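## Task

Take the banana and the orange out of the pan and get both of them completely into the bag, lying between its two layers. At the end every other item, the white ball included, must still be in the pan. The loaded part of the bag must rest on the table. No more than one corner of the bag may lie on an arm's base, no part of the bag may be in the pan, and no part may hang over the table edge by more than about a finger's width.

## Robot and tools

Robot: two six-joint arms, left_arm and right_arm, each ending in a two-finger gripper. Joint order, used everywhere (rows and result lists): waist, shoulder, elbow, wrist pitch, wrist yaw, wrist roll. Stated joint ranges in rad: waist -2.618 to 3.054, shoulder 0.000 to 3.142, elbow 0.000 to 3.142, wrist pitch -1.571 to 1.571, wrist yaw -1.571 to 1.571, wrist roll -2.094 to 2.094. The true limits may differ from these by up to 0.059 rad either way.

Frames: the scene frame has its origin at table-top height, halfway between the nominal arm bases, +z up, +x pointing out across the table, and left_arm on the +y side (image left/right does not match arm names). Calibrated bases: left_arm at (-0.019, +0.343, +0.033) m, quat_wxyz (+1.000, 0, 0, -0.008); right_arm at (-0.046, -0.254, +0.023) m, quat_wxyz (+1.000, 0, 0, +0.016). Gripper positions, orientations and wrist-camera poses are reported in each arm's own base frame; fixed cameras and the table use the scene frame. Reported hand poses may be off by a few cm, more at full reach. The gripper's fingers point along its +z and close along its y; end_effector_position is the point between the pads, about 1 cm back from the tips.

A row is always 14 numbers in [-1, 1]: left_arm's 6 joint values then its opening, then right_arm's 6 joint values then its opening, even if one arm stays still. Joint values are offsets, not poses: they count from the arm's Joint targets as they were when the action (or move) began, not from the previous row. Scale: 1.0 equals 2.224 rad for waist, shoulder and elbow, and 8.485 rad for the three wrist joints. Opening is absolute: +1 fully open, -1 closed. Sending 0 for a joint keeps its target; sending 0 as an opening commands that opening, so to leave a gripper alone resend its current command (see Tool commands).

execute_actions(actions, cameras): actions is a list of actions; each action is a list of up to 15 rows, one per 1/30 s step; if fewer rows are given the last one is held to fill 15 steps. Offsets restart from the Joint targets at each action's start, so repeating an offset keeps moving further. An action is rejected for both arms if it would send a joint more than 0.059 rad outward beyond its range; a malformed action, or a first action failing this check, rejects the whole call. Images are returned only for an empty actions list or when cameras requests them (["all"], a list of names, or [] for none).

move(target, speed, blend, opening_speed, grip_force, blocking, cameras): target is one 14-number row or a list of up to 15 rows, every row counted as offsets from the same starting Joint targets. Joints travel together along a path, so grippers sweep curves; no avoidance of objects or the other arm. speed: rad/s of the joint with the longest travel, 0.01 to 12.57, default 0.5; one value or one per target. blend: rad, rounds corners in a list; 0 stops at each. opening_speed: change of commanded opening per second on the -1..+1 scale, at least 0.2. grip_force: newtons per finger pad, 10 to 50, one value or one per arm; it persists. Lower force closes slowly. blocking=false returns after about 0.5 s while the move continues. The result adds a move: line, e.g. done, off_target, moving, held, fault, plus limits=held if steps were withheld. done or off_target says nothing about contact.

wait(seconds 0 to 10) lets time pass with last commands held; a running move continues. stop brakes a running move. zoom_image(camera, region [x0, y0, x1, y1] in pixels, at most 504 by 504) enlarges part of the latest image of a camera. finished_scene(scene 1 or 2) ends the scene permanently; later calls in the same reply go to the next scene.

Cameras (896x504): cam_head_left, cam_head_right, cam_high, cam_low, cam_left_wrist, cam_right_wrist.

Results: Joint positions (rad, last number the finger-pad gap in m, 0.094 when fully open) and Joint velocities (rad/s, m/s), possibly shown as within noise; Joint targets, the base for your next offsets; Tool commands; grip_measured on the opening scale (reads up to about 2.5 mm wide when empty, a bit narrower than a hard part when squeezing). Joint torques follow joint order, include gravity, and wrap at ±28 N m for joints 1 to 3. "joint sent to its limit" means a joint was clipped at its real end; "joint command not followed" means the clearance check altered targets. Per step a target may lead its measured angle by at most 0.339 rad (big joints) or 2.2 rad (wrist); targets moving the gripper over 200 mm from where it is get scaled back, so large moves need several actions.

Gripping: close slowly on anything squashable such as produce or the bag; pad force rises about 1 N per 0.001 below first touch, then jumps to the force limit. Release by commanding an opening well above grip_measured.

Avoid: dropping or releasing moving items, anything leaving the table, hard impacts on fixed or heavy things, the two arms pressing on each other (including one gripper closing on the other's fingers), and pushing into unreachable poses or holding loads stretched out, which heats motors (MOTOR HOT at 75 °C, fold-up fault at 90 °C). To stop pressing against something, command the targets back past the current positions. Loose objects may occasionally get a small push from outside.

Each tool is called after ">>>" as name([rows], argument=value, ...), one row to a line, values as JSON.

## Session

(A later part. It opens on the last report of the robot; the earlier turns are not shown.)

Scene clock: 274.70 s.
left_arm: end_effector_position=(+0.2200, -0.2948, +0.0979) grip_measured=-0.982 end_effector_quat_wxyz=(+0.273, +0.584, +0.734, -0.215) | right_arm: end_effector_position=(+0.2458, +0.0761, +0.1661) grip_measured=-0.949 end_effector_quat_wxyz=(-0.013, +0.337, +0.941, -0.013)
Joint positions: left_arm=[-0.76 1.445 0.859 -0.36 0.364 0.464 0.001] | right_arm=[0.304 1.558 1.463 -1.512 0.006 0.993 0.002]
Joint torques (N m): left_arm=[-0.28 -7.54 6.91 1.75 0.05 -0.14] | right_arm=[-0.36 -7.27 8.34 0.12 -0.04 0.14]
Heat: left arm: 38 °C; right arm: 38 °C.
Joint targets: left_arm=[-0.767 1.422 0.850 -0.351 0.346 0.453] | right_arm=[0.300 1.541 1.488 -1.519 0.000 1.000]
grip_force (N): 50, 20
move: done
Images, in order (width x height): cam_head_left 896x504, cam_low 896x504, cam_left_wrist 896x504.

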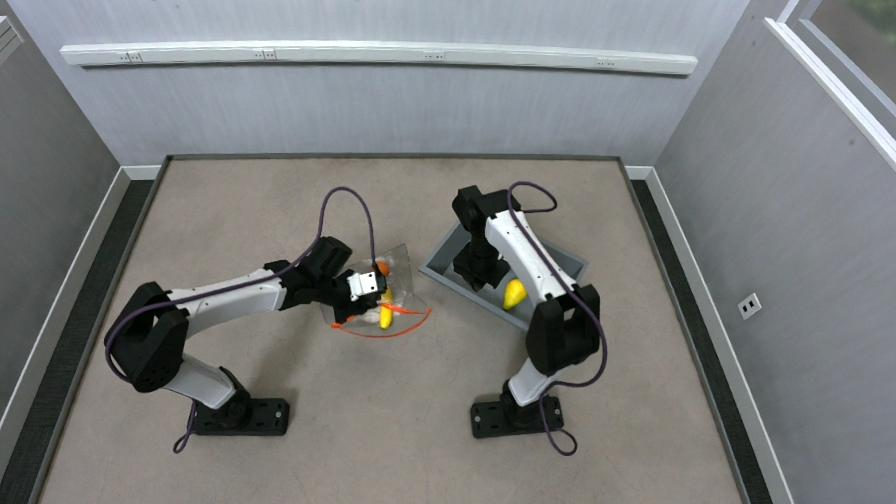

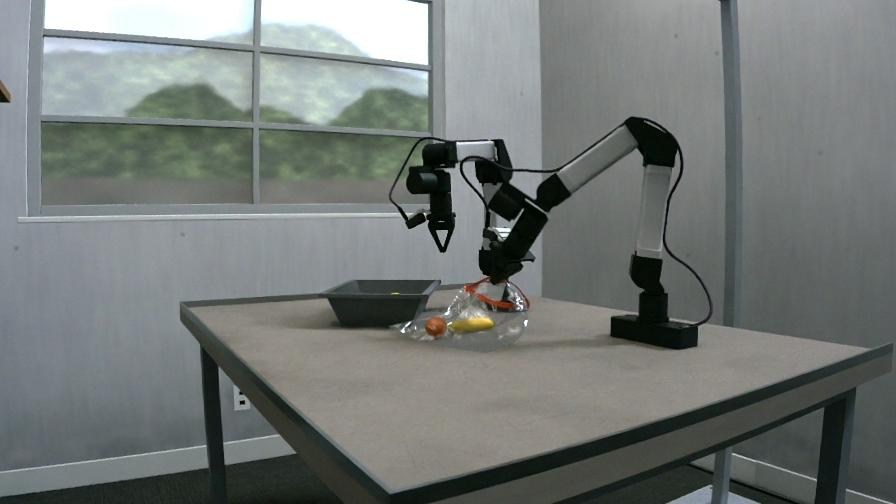

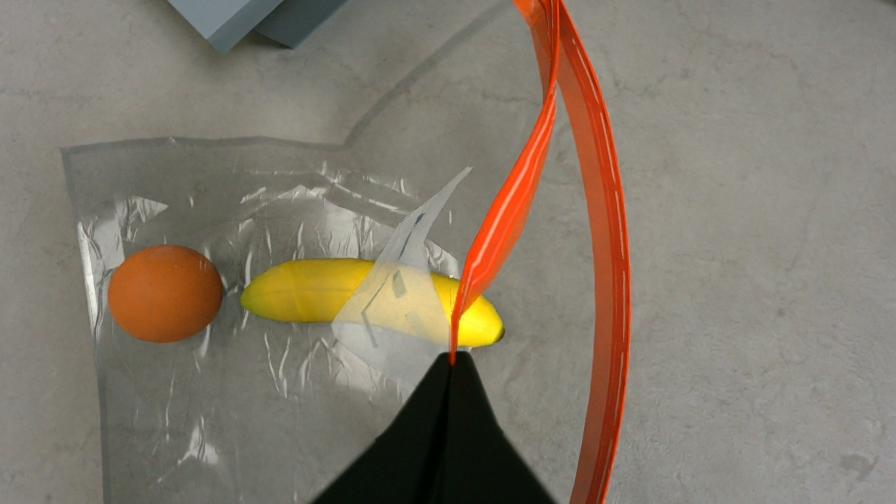

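>>> move(target=[-0.0304,0.0305,-0.1173,0.0410,-0.0049,-0.0066,-1,0,0,0,0,0,0,-0.95], speed=0.2, cameras=["cam_left_wrist","cam_low","cam_head_left"])

>>> zoom_image(camera="cam_low", region=[400, 220, 560, 360])

Scene clock: 278.33 s.
left_arm: end_effector_position=(+0.1948, -0.2937, +0.0398) grip_measured=-0.982 end_effector_quat_wxyz=(+0.290, +0.583, +0.727, -0.217) | right_arm: end_effector_position=(+0.2458, +0.0761, +0.1661) grip_measured=-0.949 end_effector_quat_wxyz=(-0.013, +0.337, +0.941, -0.013)
Joint positions: left_arm=[-0.828 1.478 0.598 -0.011 0.323 0.408 0.001] | right_arm=[0.304 1.558 1.463 -1.512 0.006 0.993 0.002]
Joint torques (N m): left_arm=[-0.29 -4.36 6.11 1.84 0.02 -0.14] | right_arm=[-0.34 -7.24 8.34 0.11 -0.04 0.13]
Heat: left arm: 38 °C; right arm: 38 °C.
Joint targets: left_arm=[-0.835 1.490 0.589 -0.003 0.305 0.397] | right_arm=[0.300 1.541 1.488 -1.519 0.000 1.000]
grip_force (N): 50, 20
move: done
Images, in order (width x height): cam_head_left 896x504, cam_low 896x504, cam_left_wrist 896x504.

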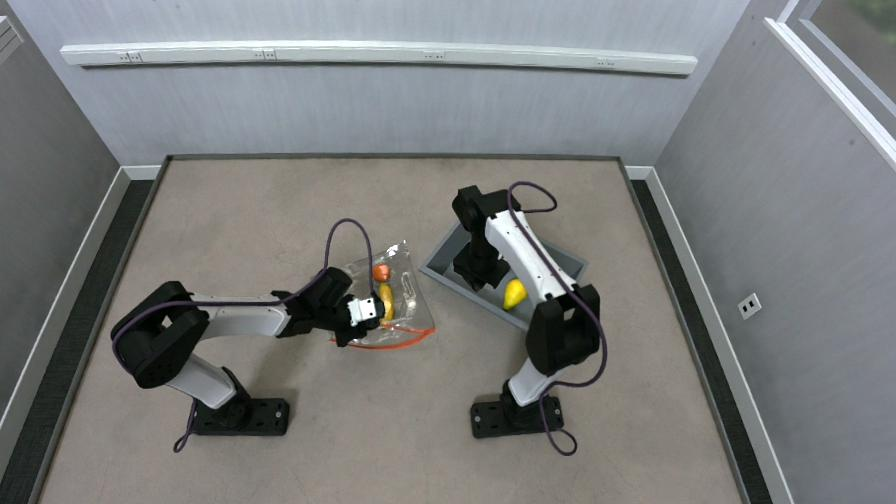

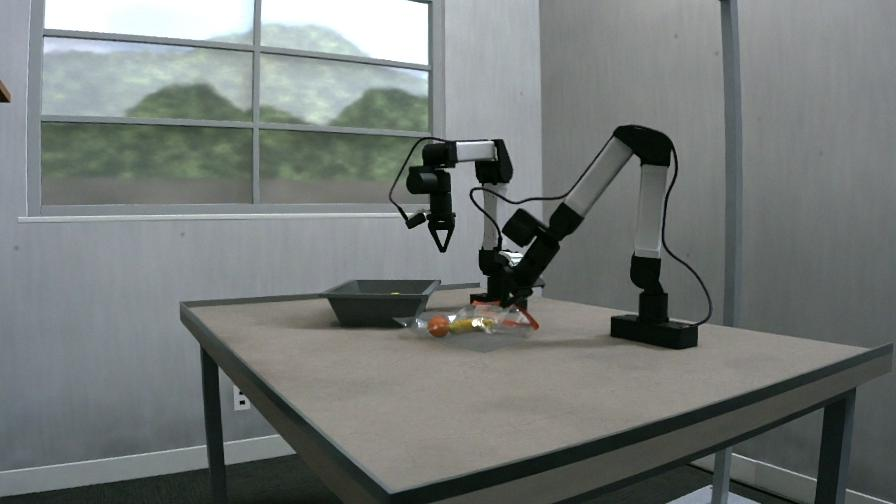

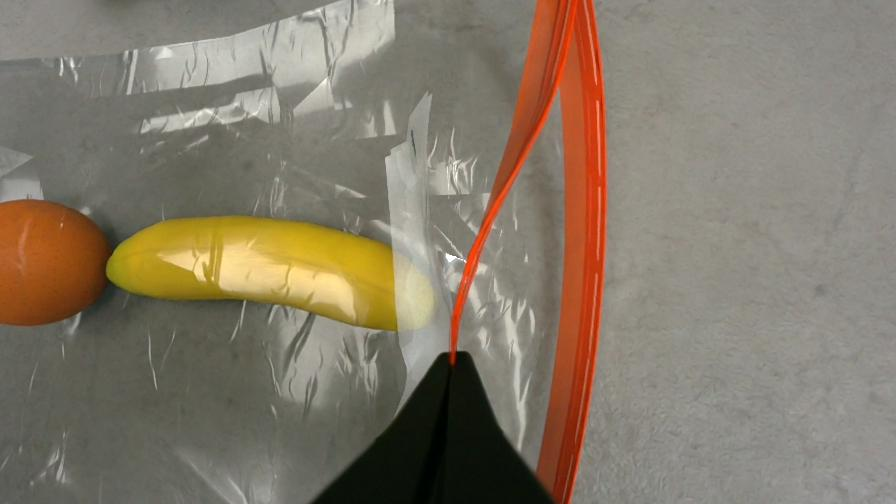

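Scaled by 3.150 from the camera's 896x504 image, which has a finer 1280x720 frame.

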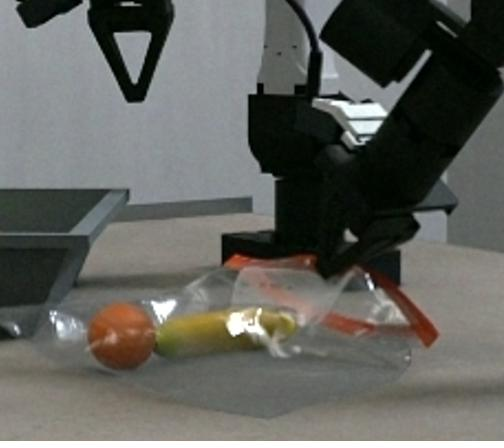

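>>> move(target=[-0.0594,0.0018,-0.0777,0.0242,-0.0099,-0.0127,-1,0,0,0,0,0,0,-0.95], speed=0.12, cameras=["cam_left_wrist","cam_head_left"])

>>> zoom_image(camera="cam_head_left", region=[310, 220, 470, 380])

Scene clock: 281.27 s.
left_arm: end_effector_position=(+0.1547, -0.2923, +0.0094) grip_measured=-0.982 end_effector_quat_wxyz=(+0.292, +0.582, +0.727, -0.217) | right_arm: end_effector_position=(+0.2458, +0.0761, +0.1661) grip_measured=-0.949 end_effector_quat_wxyz=(-0.013, +0.337, +0.941, -0.013)
Joint positions: left_arm=[-0.96 1.478 0.426 0.195 0.238 0.301 0.001] | right_arm=[0.304 1.558 1.463 -1.512 0.006 0.993 0.002]
Joint torques (N m): left_arm=[-0.28 -3.44 5.33 1.93 -0.03 -0.14] | right_arm=[-0.32 -7.28 8.35 0.12 -0.04 0.14]
Heat: left arm: 38 °C; right arm: 38 °C.
Joint targets: left_arm=[-0.967 1.494 0.416 0.203 0.221 0.289] | right_arm=[0.300 1.541 1.488 -1.519 0.000 1.000]
grip_force (N): 50, 20
move: done
Images, in order (width x height): cam_head_left 896x504, cam_left_wrist 896x504.

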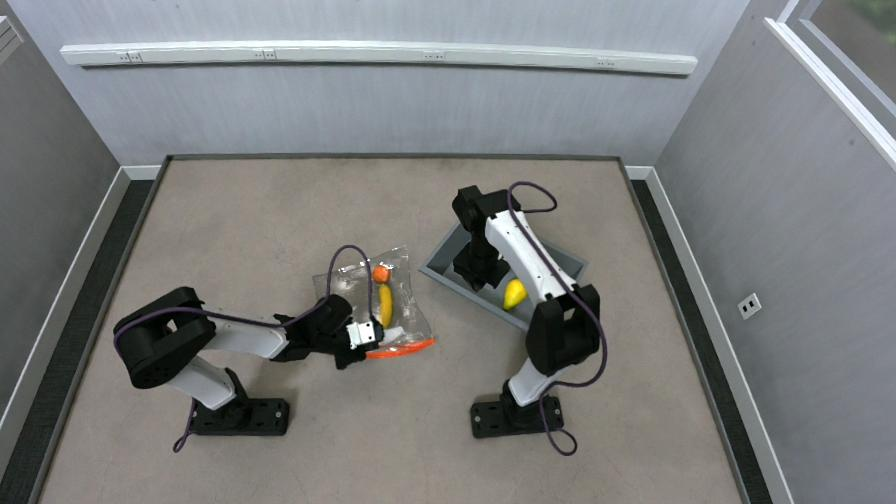

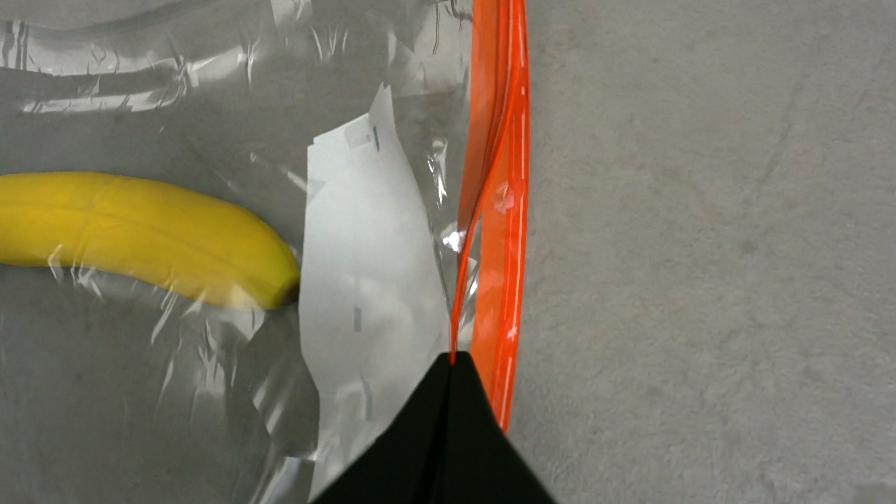

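Scaled by 3.150 from the camera's 896x504 image, which has a finer 1280x720 frame.

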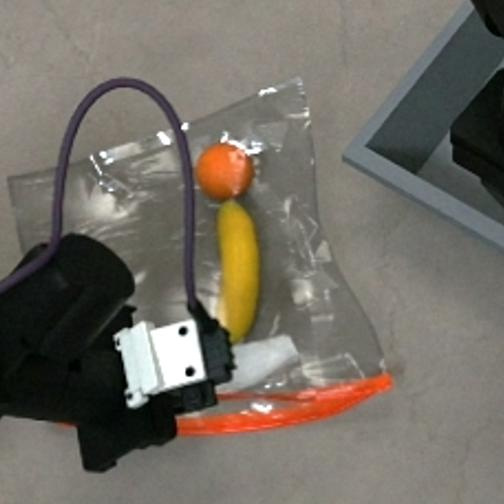

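>>> move(target=[-0.0133,0.0394,-0.0207,0.0163,-0.0022,-0.0022,-1,0,0,0,0,0,0,-0.95], speed=0.08, cameras=["cam_left_wrist","cam_low"])

>>> zoom_image(camera="cam_low", region=[400, 220, 560, 360])

Scene clock: 283.80 s.
left_arm: end_effector_position=(+0.1478, -0.2933, -0.0117) grip_measured=-0.982 end_effector_quat_wxyz=(+0.291, +0.583, +0.727, -0.216) | right_arm: end_effector_position=(+0.2458, +0.0761, +0.1661) grip_measured=-0.949 end_effector_quat_wxyz=(-0.013, +0.337, +0.941, -0.013)
Joint positions: left_arm=[-0.989 1.569 0.38 0.334 0.218 0.282 0.001] | right_arm=[0.304 1.558 1.463 -1.512 0.006 0.993 0.002]
Joint torques (N m): left_arm=[-0.34 -3.97 4.62 1.93 -0.04 -0.15] | right_arm=[-0.34 -7.27 8.36 0.12 -0.05 0.14]
Heat: left arm: 37 °C; right arm: 38 °C.
Joint targets: left_arm=[-0.996 1.581 0.370 0.341 0.202 0.271] | right_arm=[0.300 1.541 1.488 -1.519 0.000 1.000]
grip_force (N): 50, 20
move: done
Images, in order (width x height): cam_low 896x504, cam_left_wrist 896x504.

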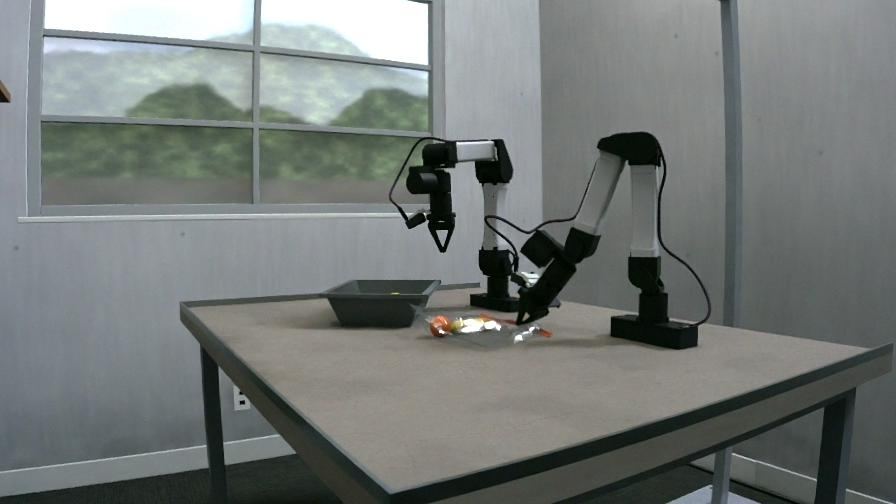

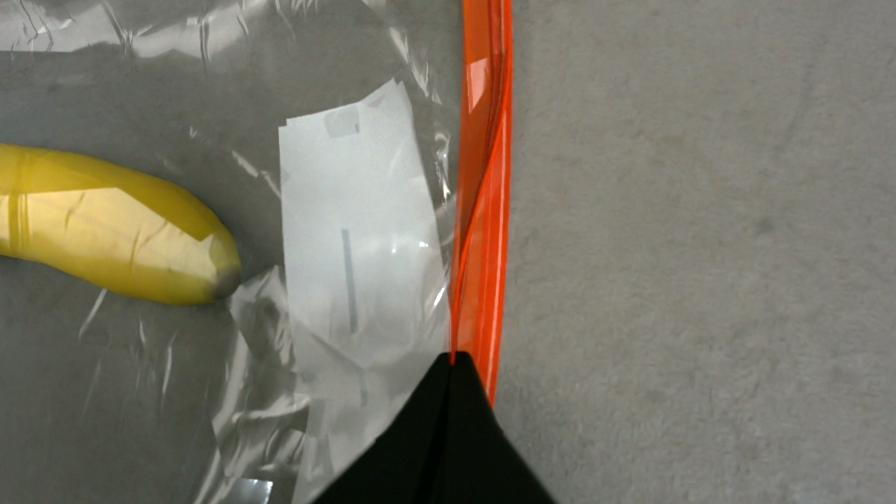

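Scaled by 3.150 from the camera's 896x504 image, which has a finer 1280x720 frame.

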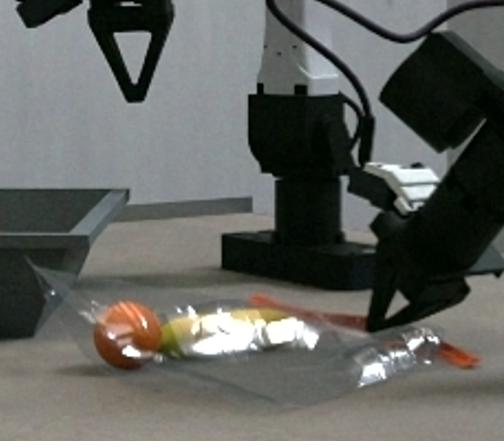

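>>> move(target=[0,0.0034,-0.0023,0.0012,0,0,-0.55,0,0,0,0,0,0,-0.95], speed=0.05, opening_speed=0.3, cameras=["cam_left_wrist"])

Scene clock: 285.77 s.
left_arm: end_effector_position=(+0.1473, -0.2926, -0.0138) grip_measured=-0.552 end_effector_quat_wxyz=(+0.290, +0.583, +0.727, -0.216) | right_arm: end_effector_position=(+0.2458, +0.0761, +0.1661) grip_measured=-0.949 end_effector_quat_wxyz=(-0.013, +0.337, +0.941, -0.013)
Joint positions: left_arm=[-0.989 1.577 0.375 0.345 0.218 0.282 0.021] | right_arm=[0.304 1.558 1.463 -1.512 0.006 0.993 0.002]
Joint torques (N m): left_arm=[-0.36 -3.95 4.56 1.92 -0.03 -0.15] | right_arm=[-0.34 -7.27 8.32 0.12 -0.04 0.14]
Heat: left arm: 37 °C; right arm: 38 °C.
Joint targets: left_arm=[-0.996 1.589 0.365 0.351 0.202 0.270] | right_arm=[0.300 1.541 1.488 -1.519 0.000 1.000]
grip_force (N): 50, 20
move: done
Images, in order (width x height): cam_left_wrist 896x504.

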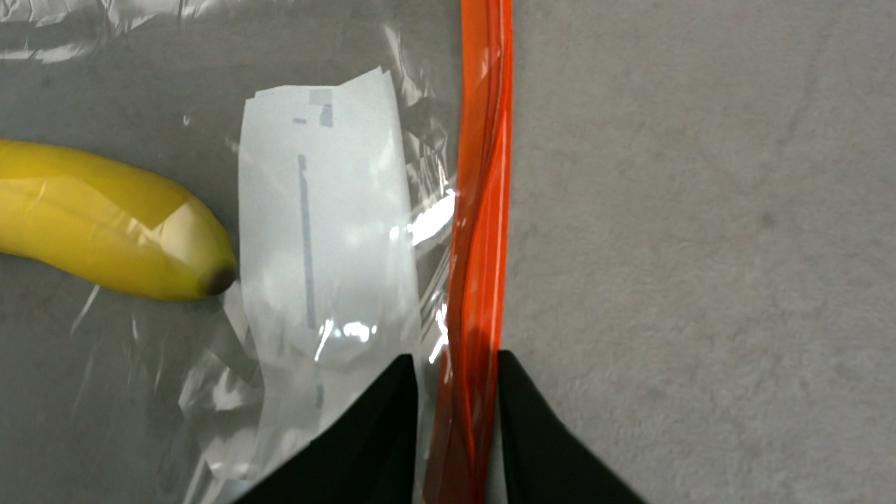

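>>> move(target=[0.0408,-0.2019,-0.0121,-0.0515,0.0069,0.0083,-0.55,0,0,0,0,0,0,-0.95], speed=0.2, cameras=["cam_left_wrist","cam_low"])

>>> zoom_image(camera="cam_low", region=[400, 220, 560, 360])

Scene clock: 289.00 s.
left_arm: end_effector_position=(+0.1392, -0.2488, +0.0341) grip_measured=-0.552 end_effector_quat_wxyz=(+0.292, +0.577, +0.734, -0.207) | right_arm: end_effector_position=(+0.2458, +0.0761, +0.1661) grip_measured=-0.949 end_effector_quat_wxyz=(-0.013, +0.337, +0.941, -0.013)
Joint positions: left_arm=[-0.912 1.152 0.349 -0.071 0.244 0.33 0.021] | right_arm=[0.304 1.558 1.463 -1.512 0.006 0.993 0.002]
Joint torques (N m): left_arm=[0.73 -3.6 6.19 1.65 0.29 0.05] | right_arm=[-0.34 -7.25 8.35 0.12 -0.04 0.14]
Heat: left arm: 37 °C; right arm: 39 °C.
Joint targets: left_arm=[-0.905 1.140 0.338 -0.086 0.261 0.341] | right_arm=[0.300 1.541 1.488 -1.519 0.000 1.000]
grip_force (N): 50, 20
move: done
Images, in order (width x height): cam_low 896x504, cam_left_wrist 896x504.

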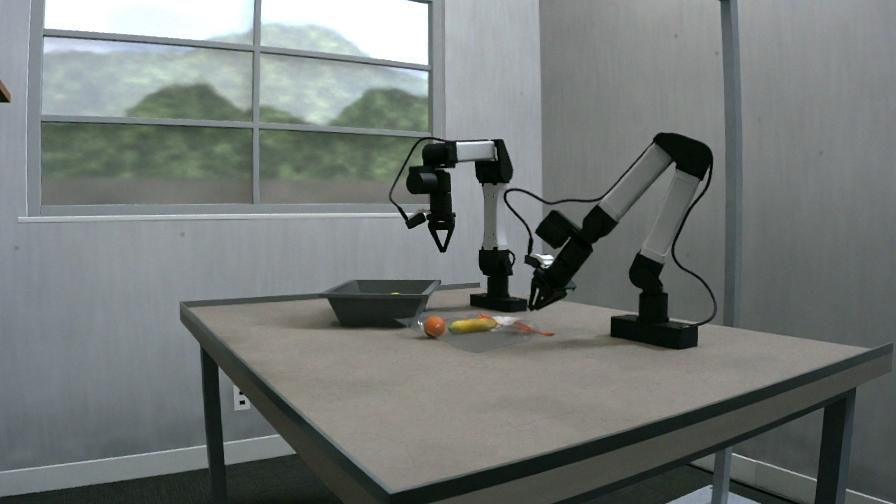

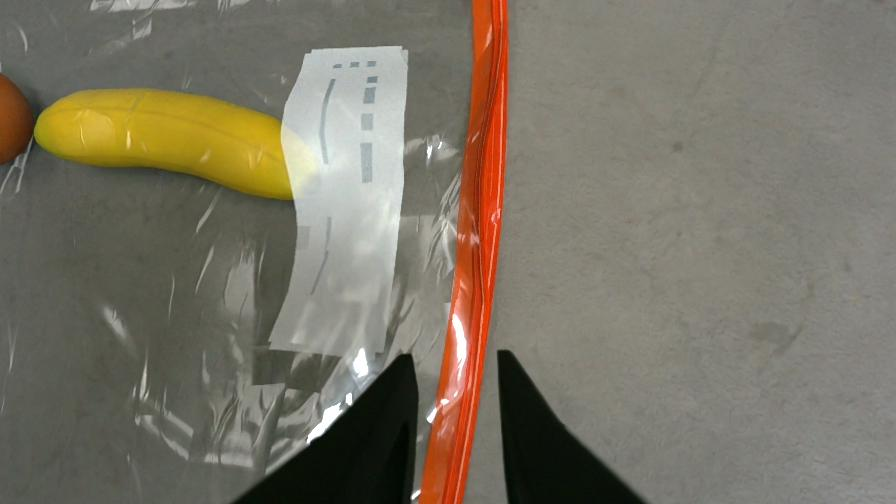

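Scaled by 3.150 from the camera's 896x504 image, which has a finer 1280x720 frame.

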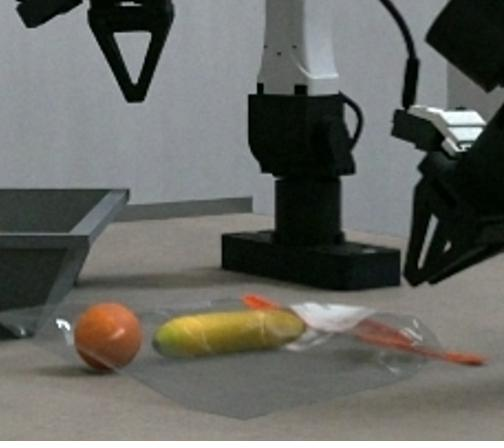

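>>> move(target=[0,-0.03,0.06,0,0,0,-0.55,-0.1,-0.2,0,0,0,0,-0.95], speed=0.5, cameras=["all"])

>>> zoom_image(camera="cam_head_left", region=[300, 190, 620, 370])

>>> zoom_image(camera="cam_high", region=[340, 140, 600, 440])

Scene clock: 290.70 s.
left_arm: end_effector_position=(+0.1587, -0.2740, +0.0921) grip_measured=-0.552 end_effector_quat_wxyz=(+0.365, +0.566, +0.704, -0.225) | right_arm: end_effector_position=(+0.2064, +0.0168, +0.2676) grip_measured=-0.949 end_effector_quat_wxyz=(+0.182, +0.429, +0.878, +0.106)
Joint positions: left_arm=[-0.912 1.084 0.451 -0.077 0.244 0.33 0.021] | right_arm=[0.085 1.095 1.47 -1.522 0.004 0.994 0.002]
Joint torques (N m): left_arm=[0.76 -3.58 9.99 1.94 0.27 0.04] | right_arm=[-0.69 -1.54 7.41 0.96 -0.03 0.1]
Heat: left arm: 37 °C; right arm: 39 °C.
Joint targets: left_arm=[-0.905 1.073 0.472 -0.086 0.261 0.341] | right_arm=[0.078 1.096 1.489 -1.519 -0.001 1.001]
grip_force (N): 50, 20
move: done

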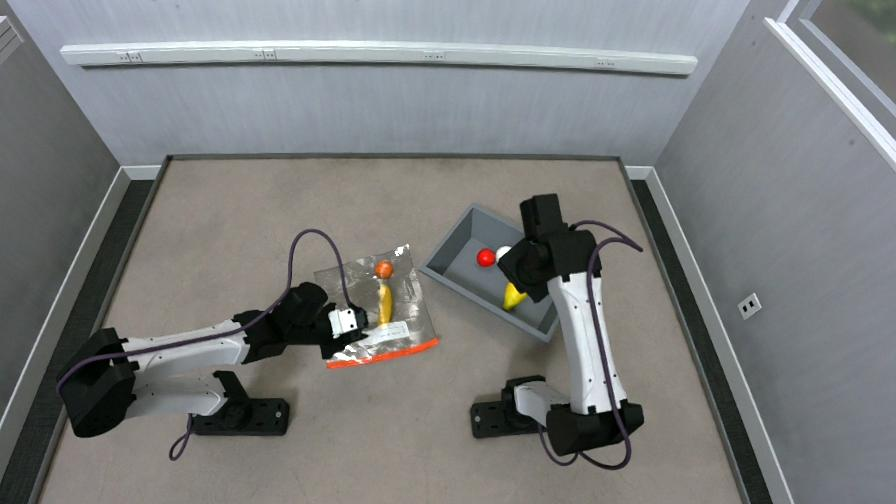

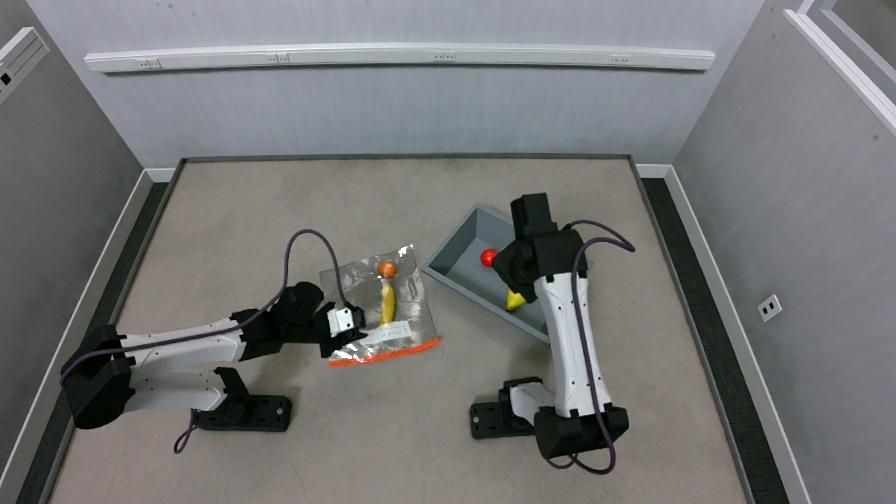

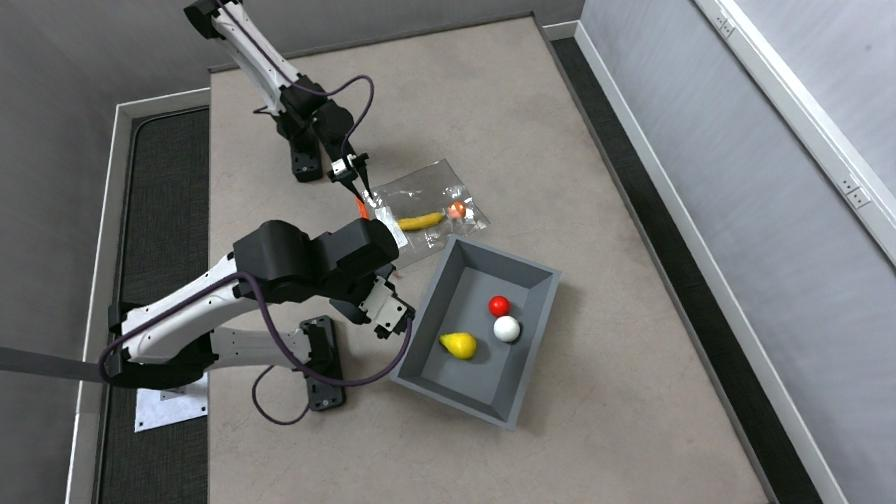

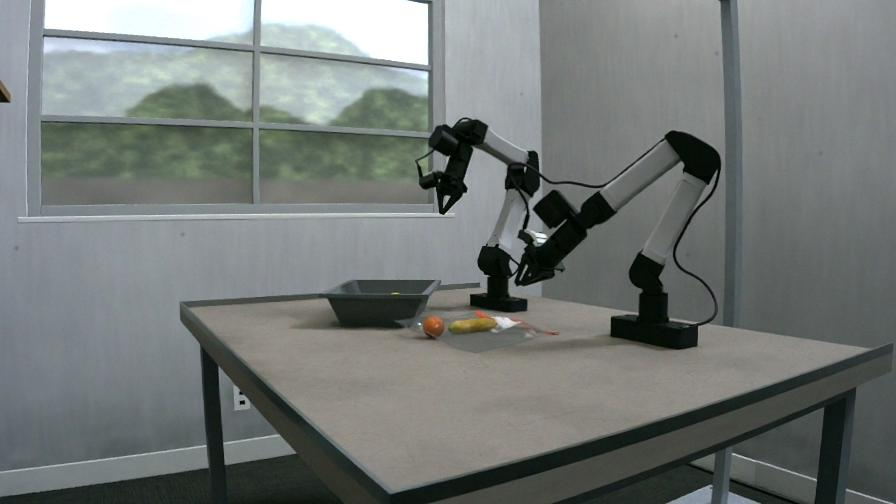

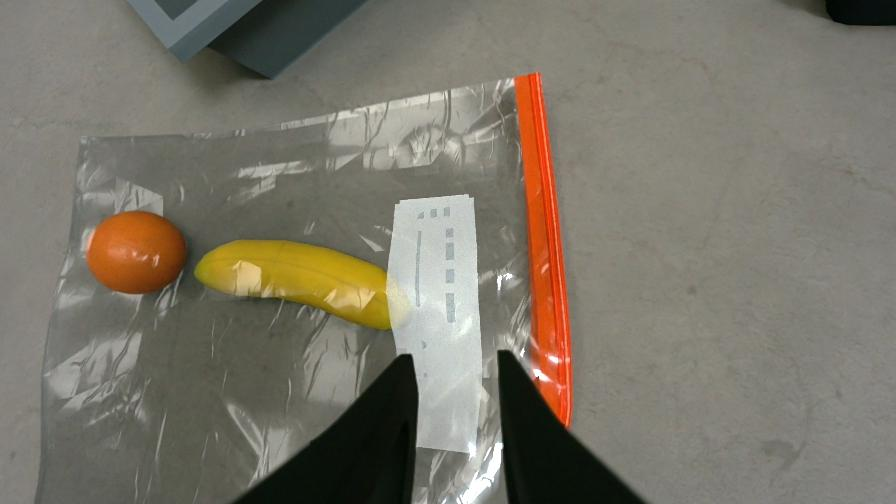

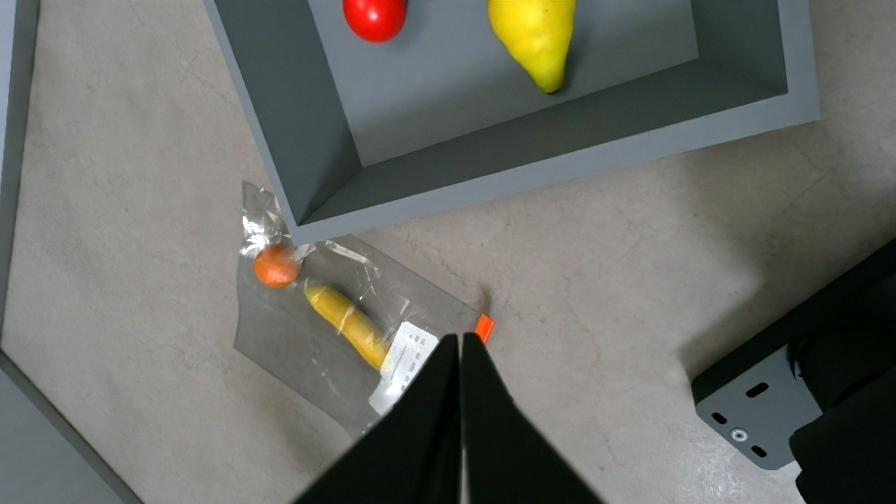

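Scaled by 1.575 from the camera's 896x504 image, which has a finer 1280x720 frame.

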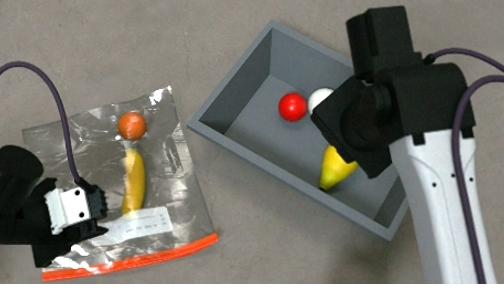

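Scaled by 1.680 from the camera's 896x504 image, which has a finer 1280x720 frame.

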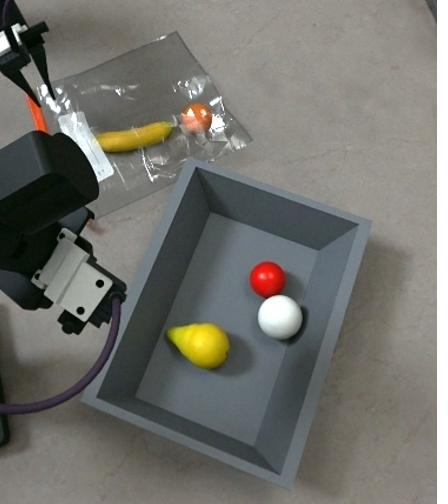

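>>> finished_scene(scene=2)

The scene is finished: the task was done.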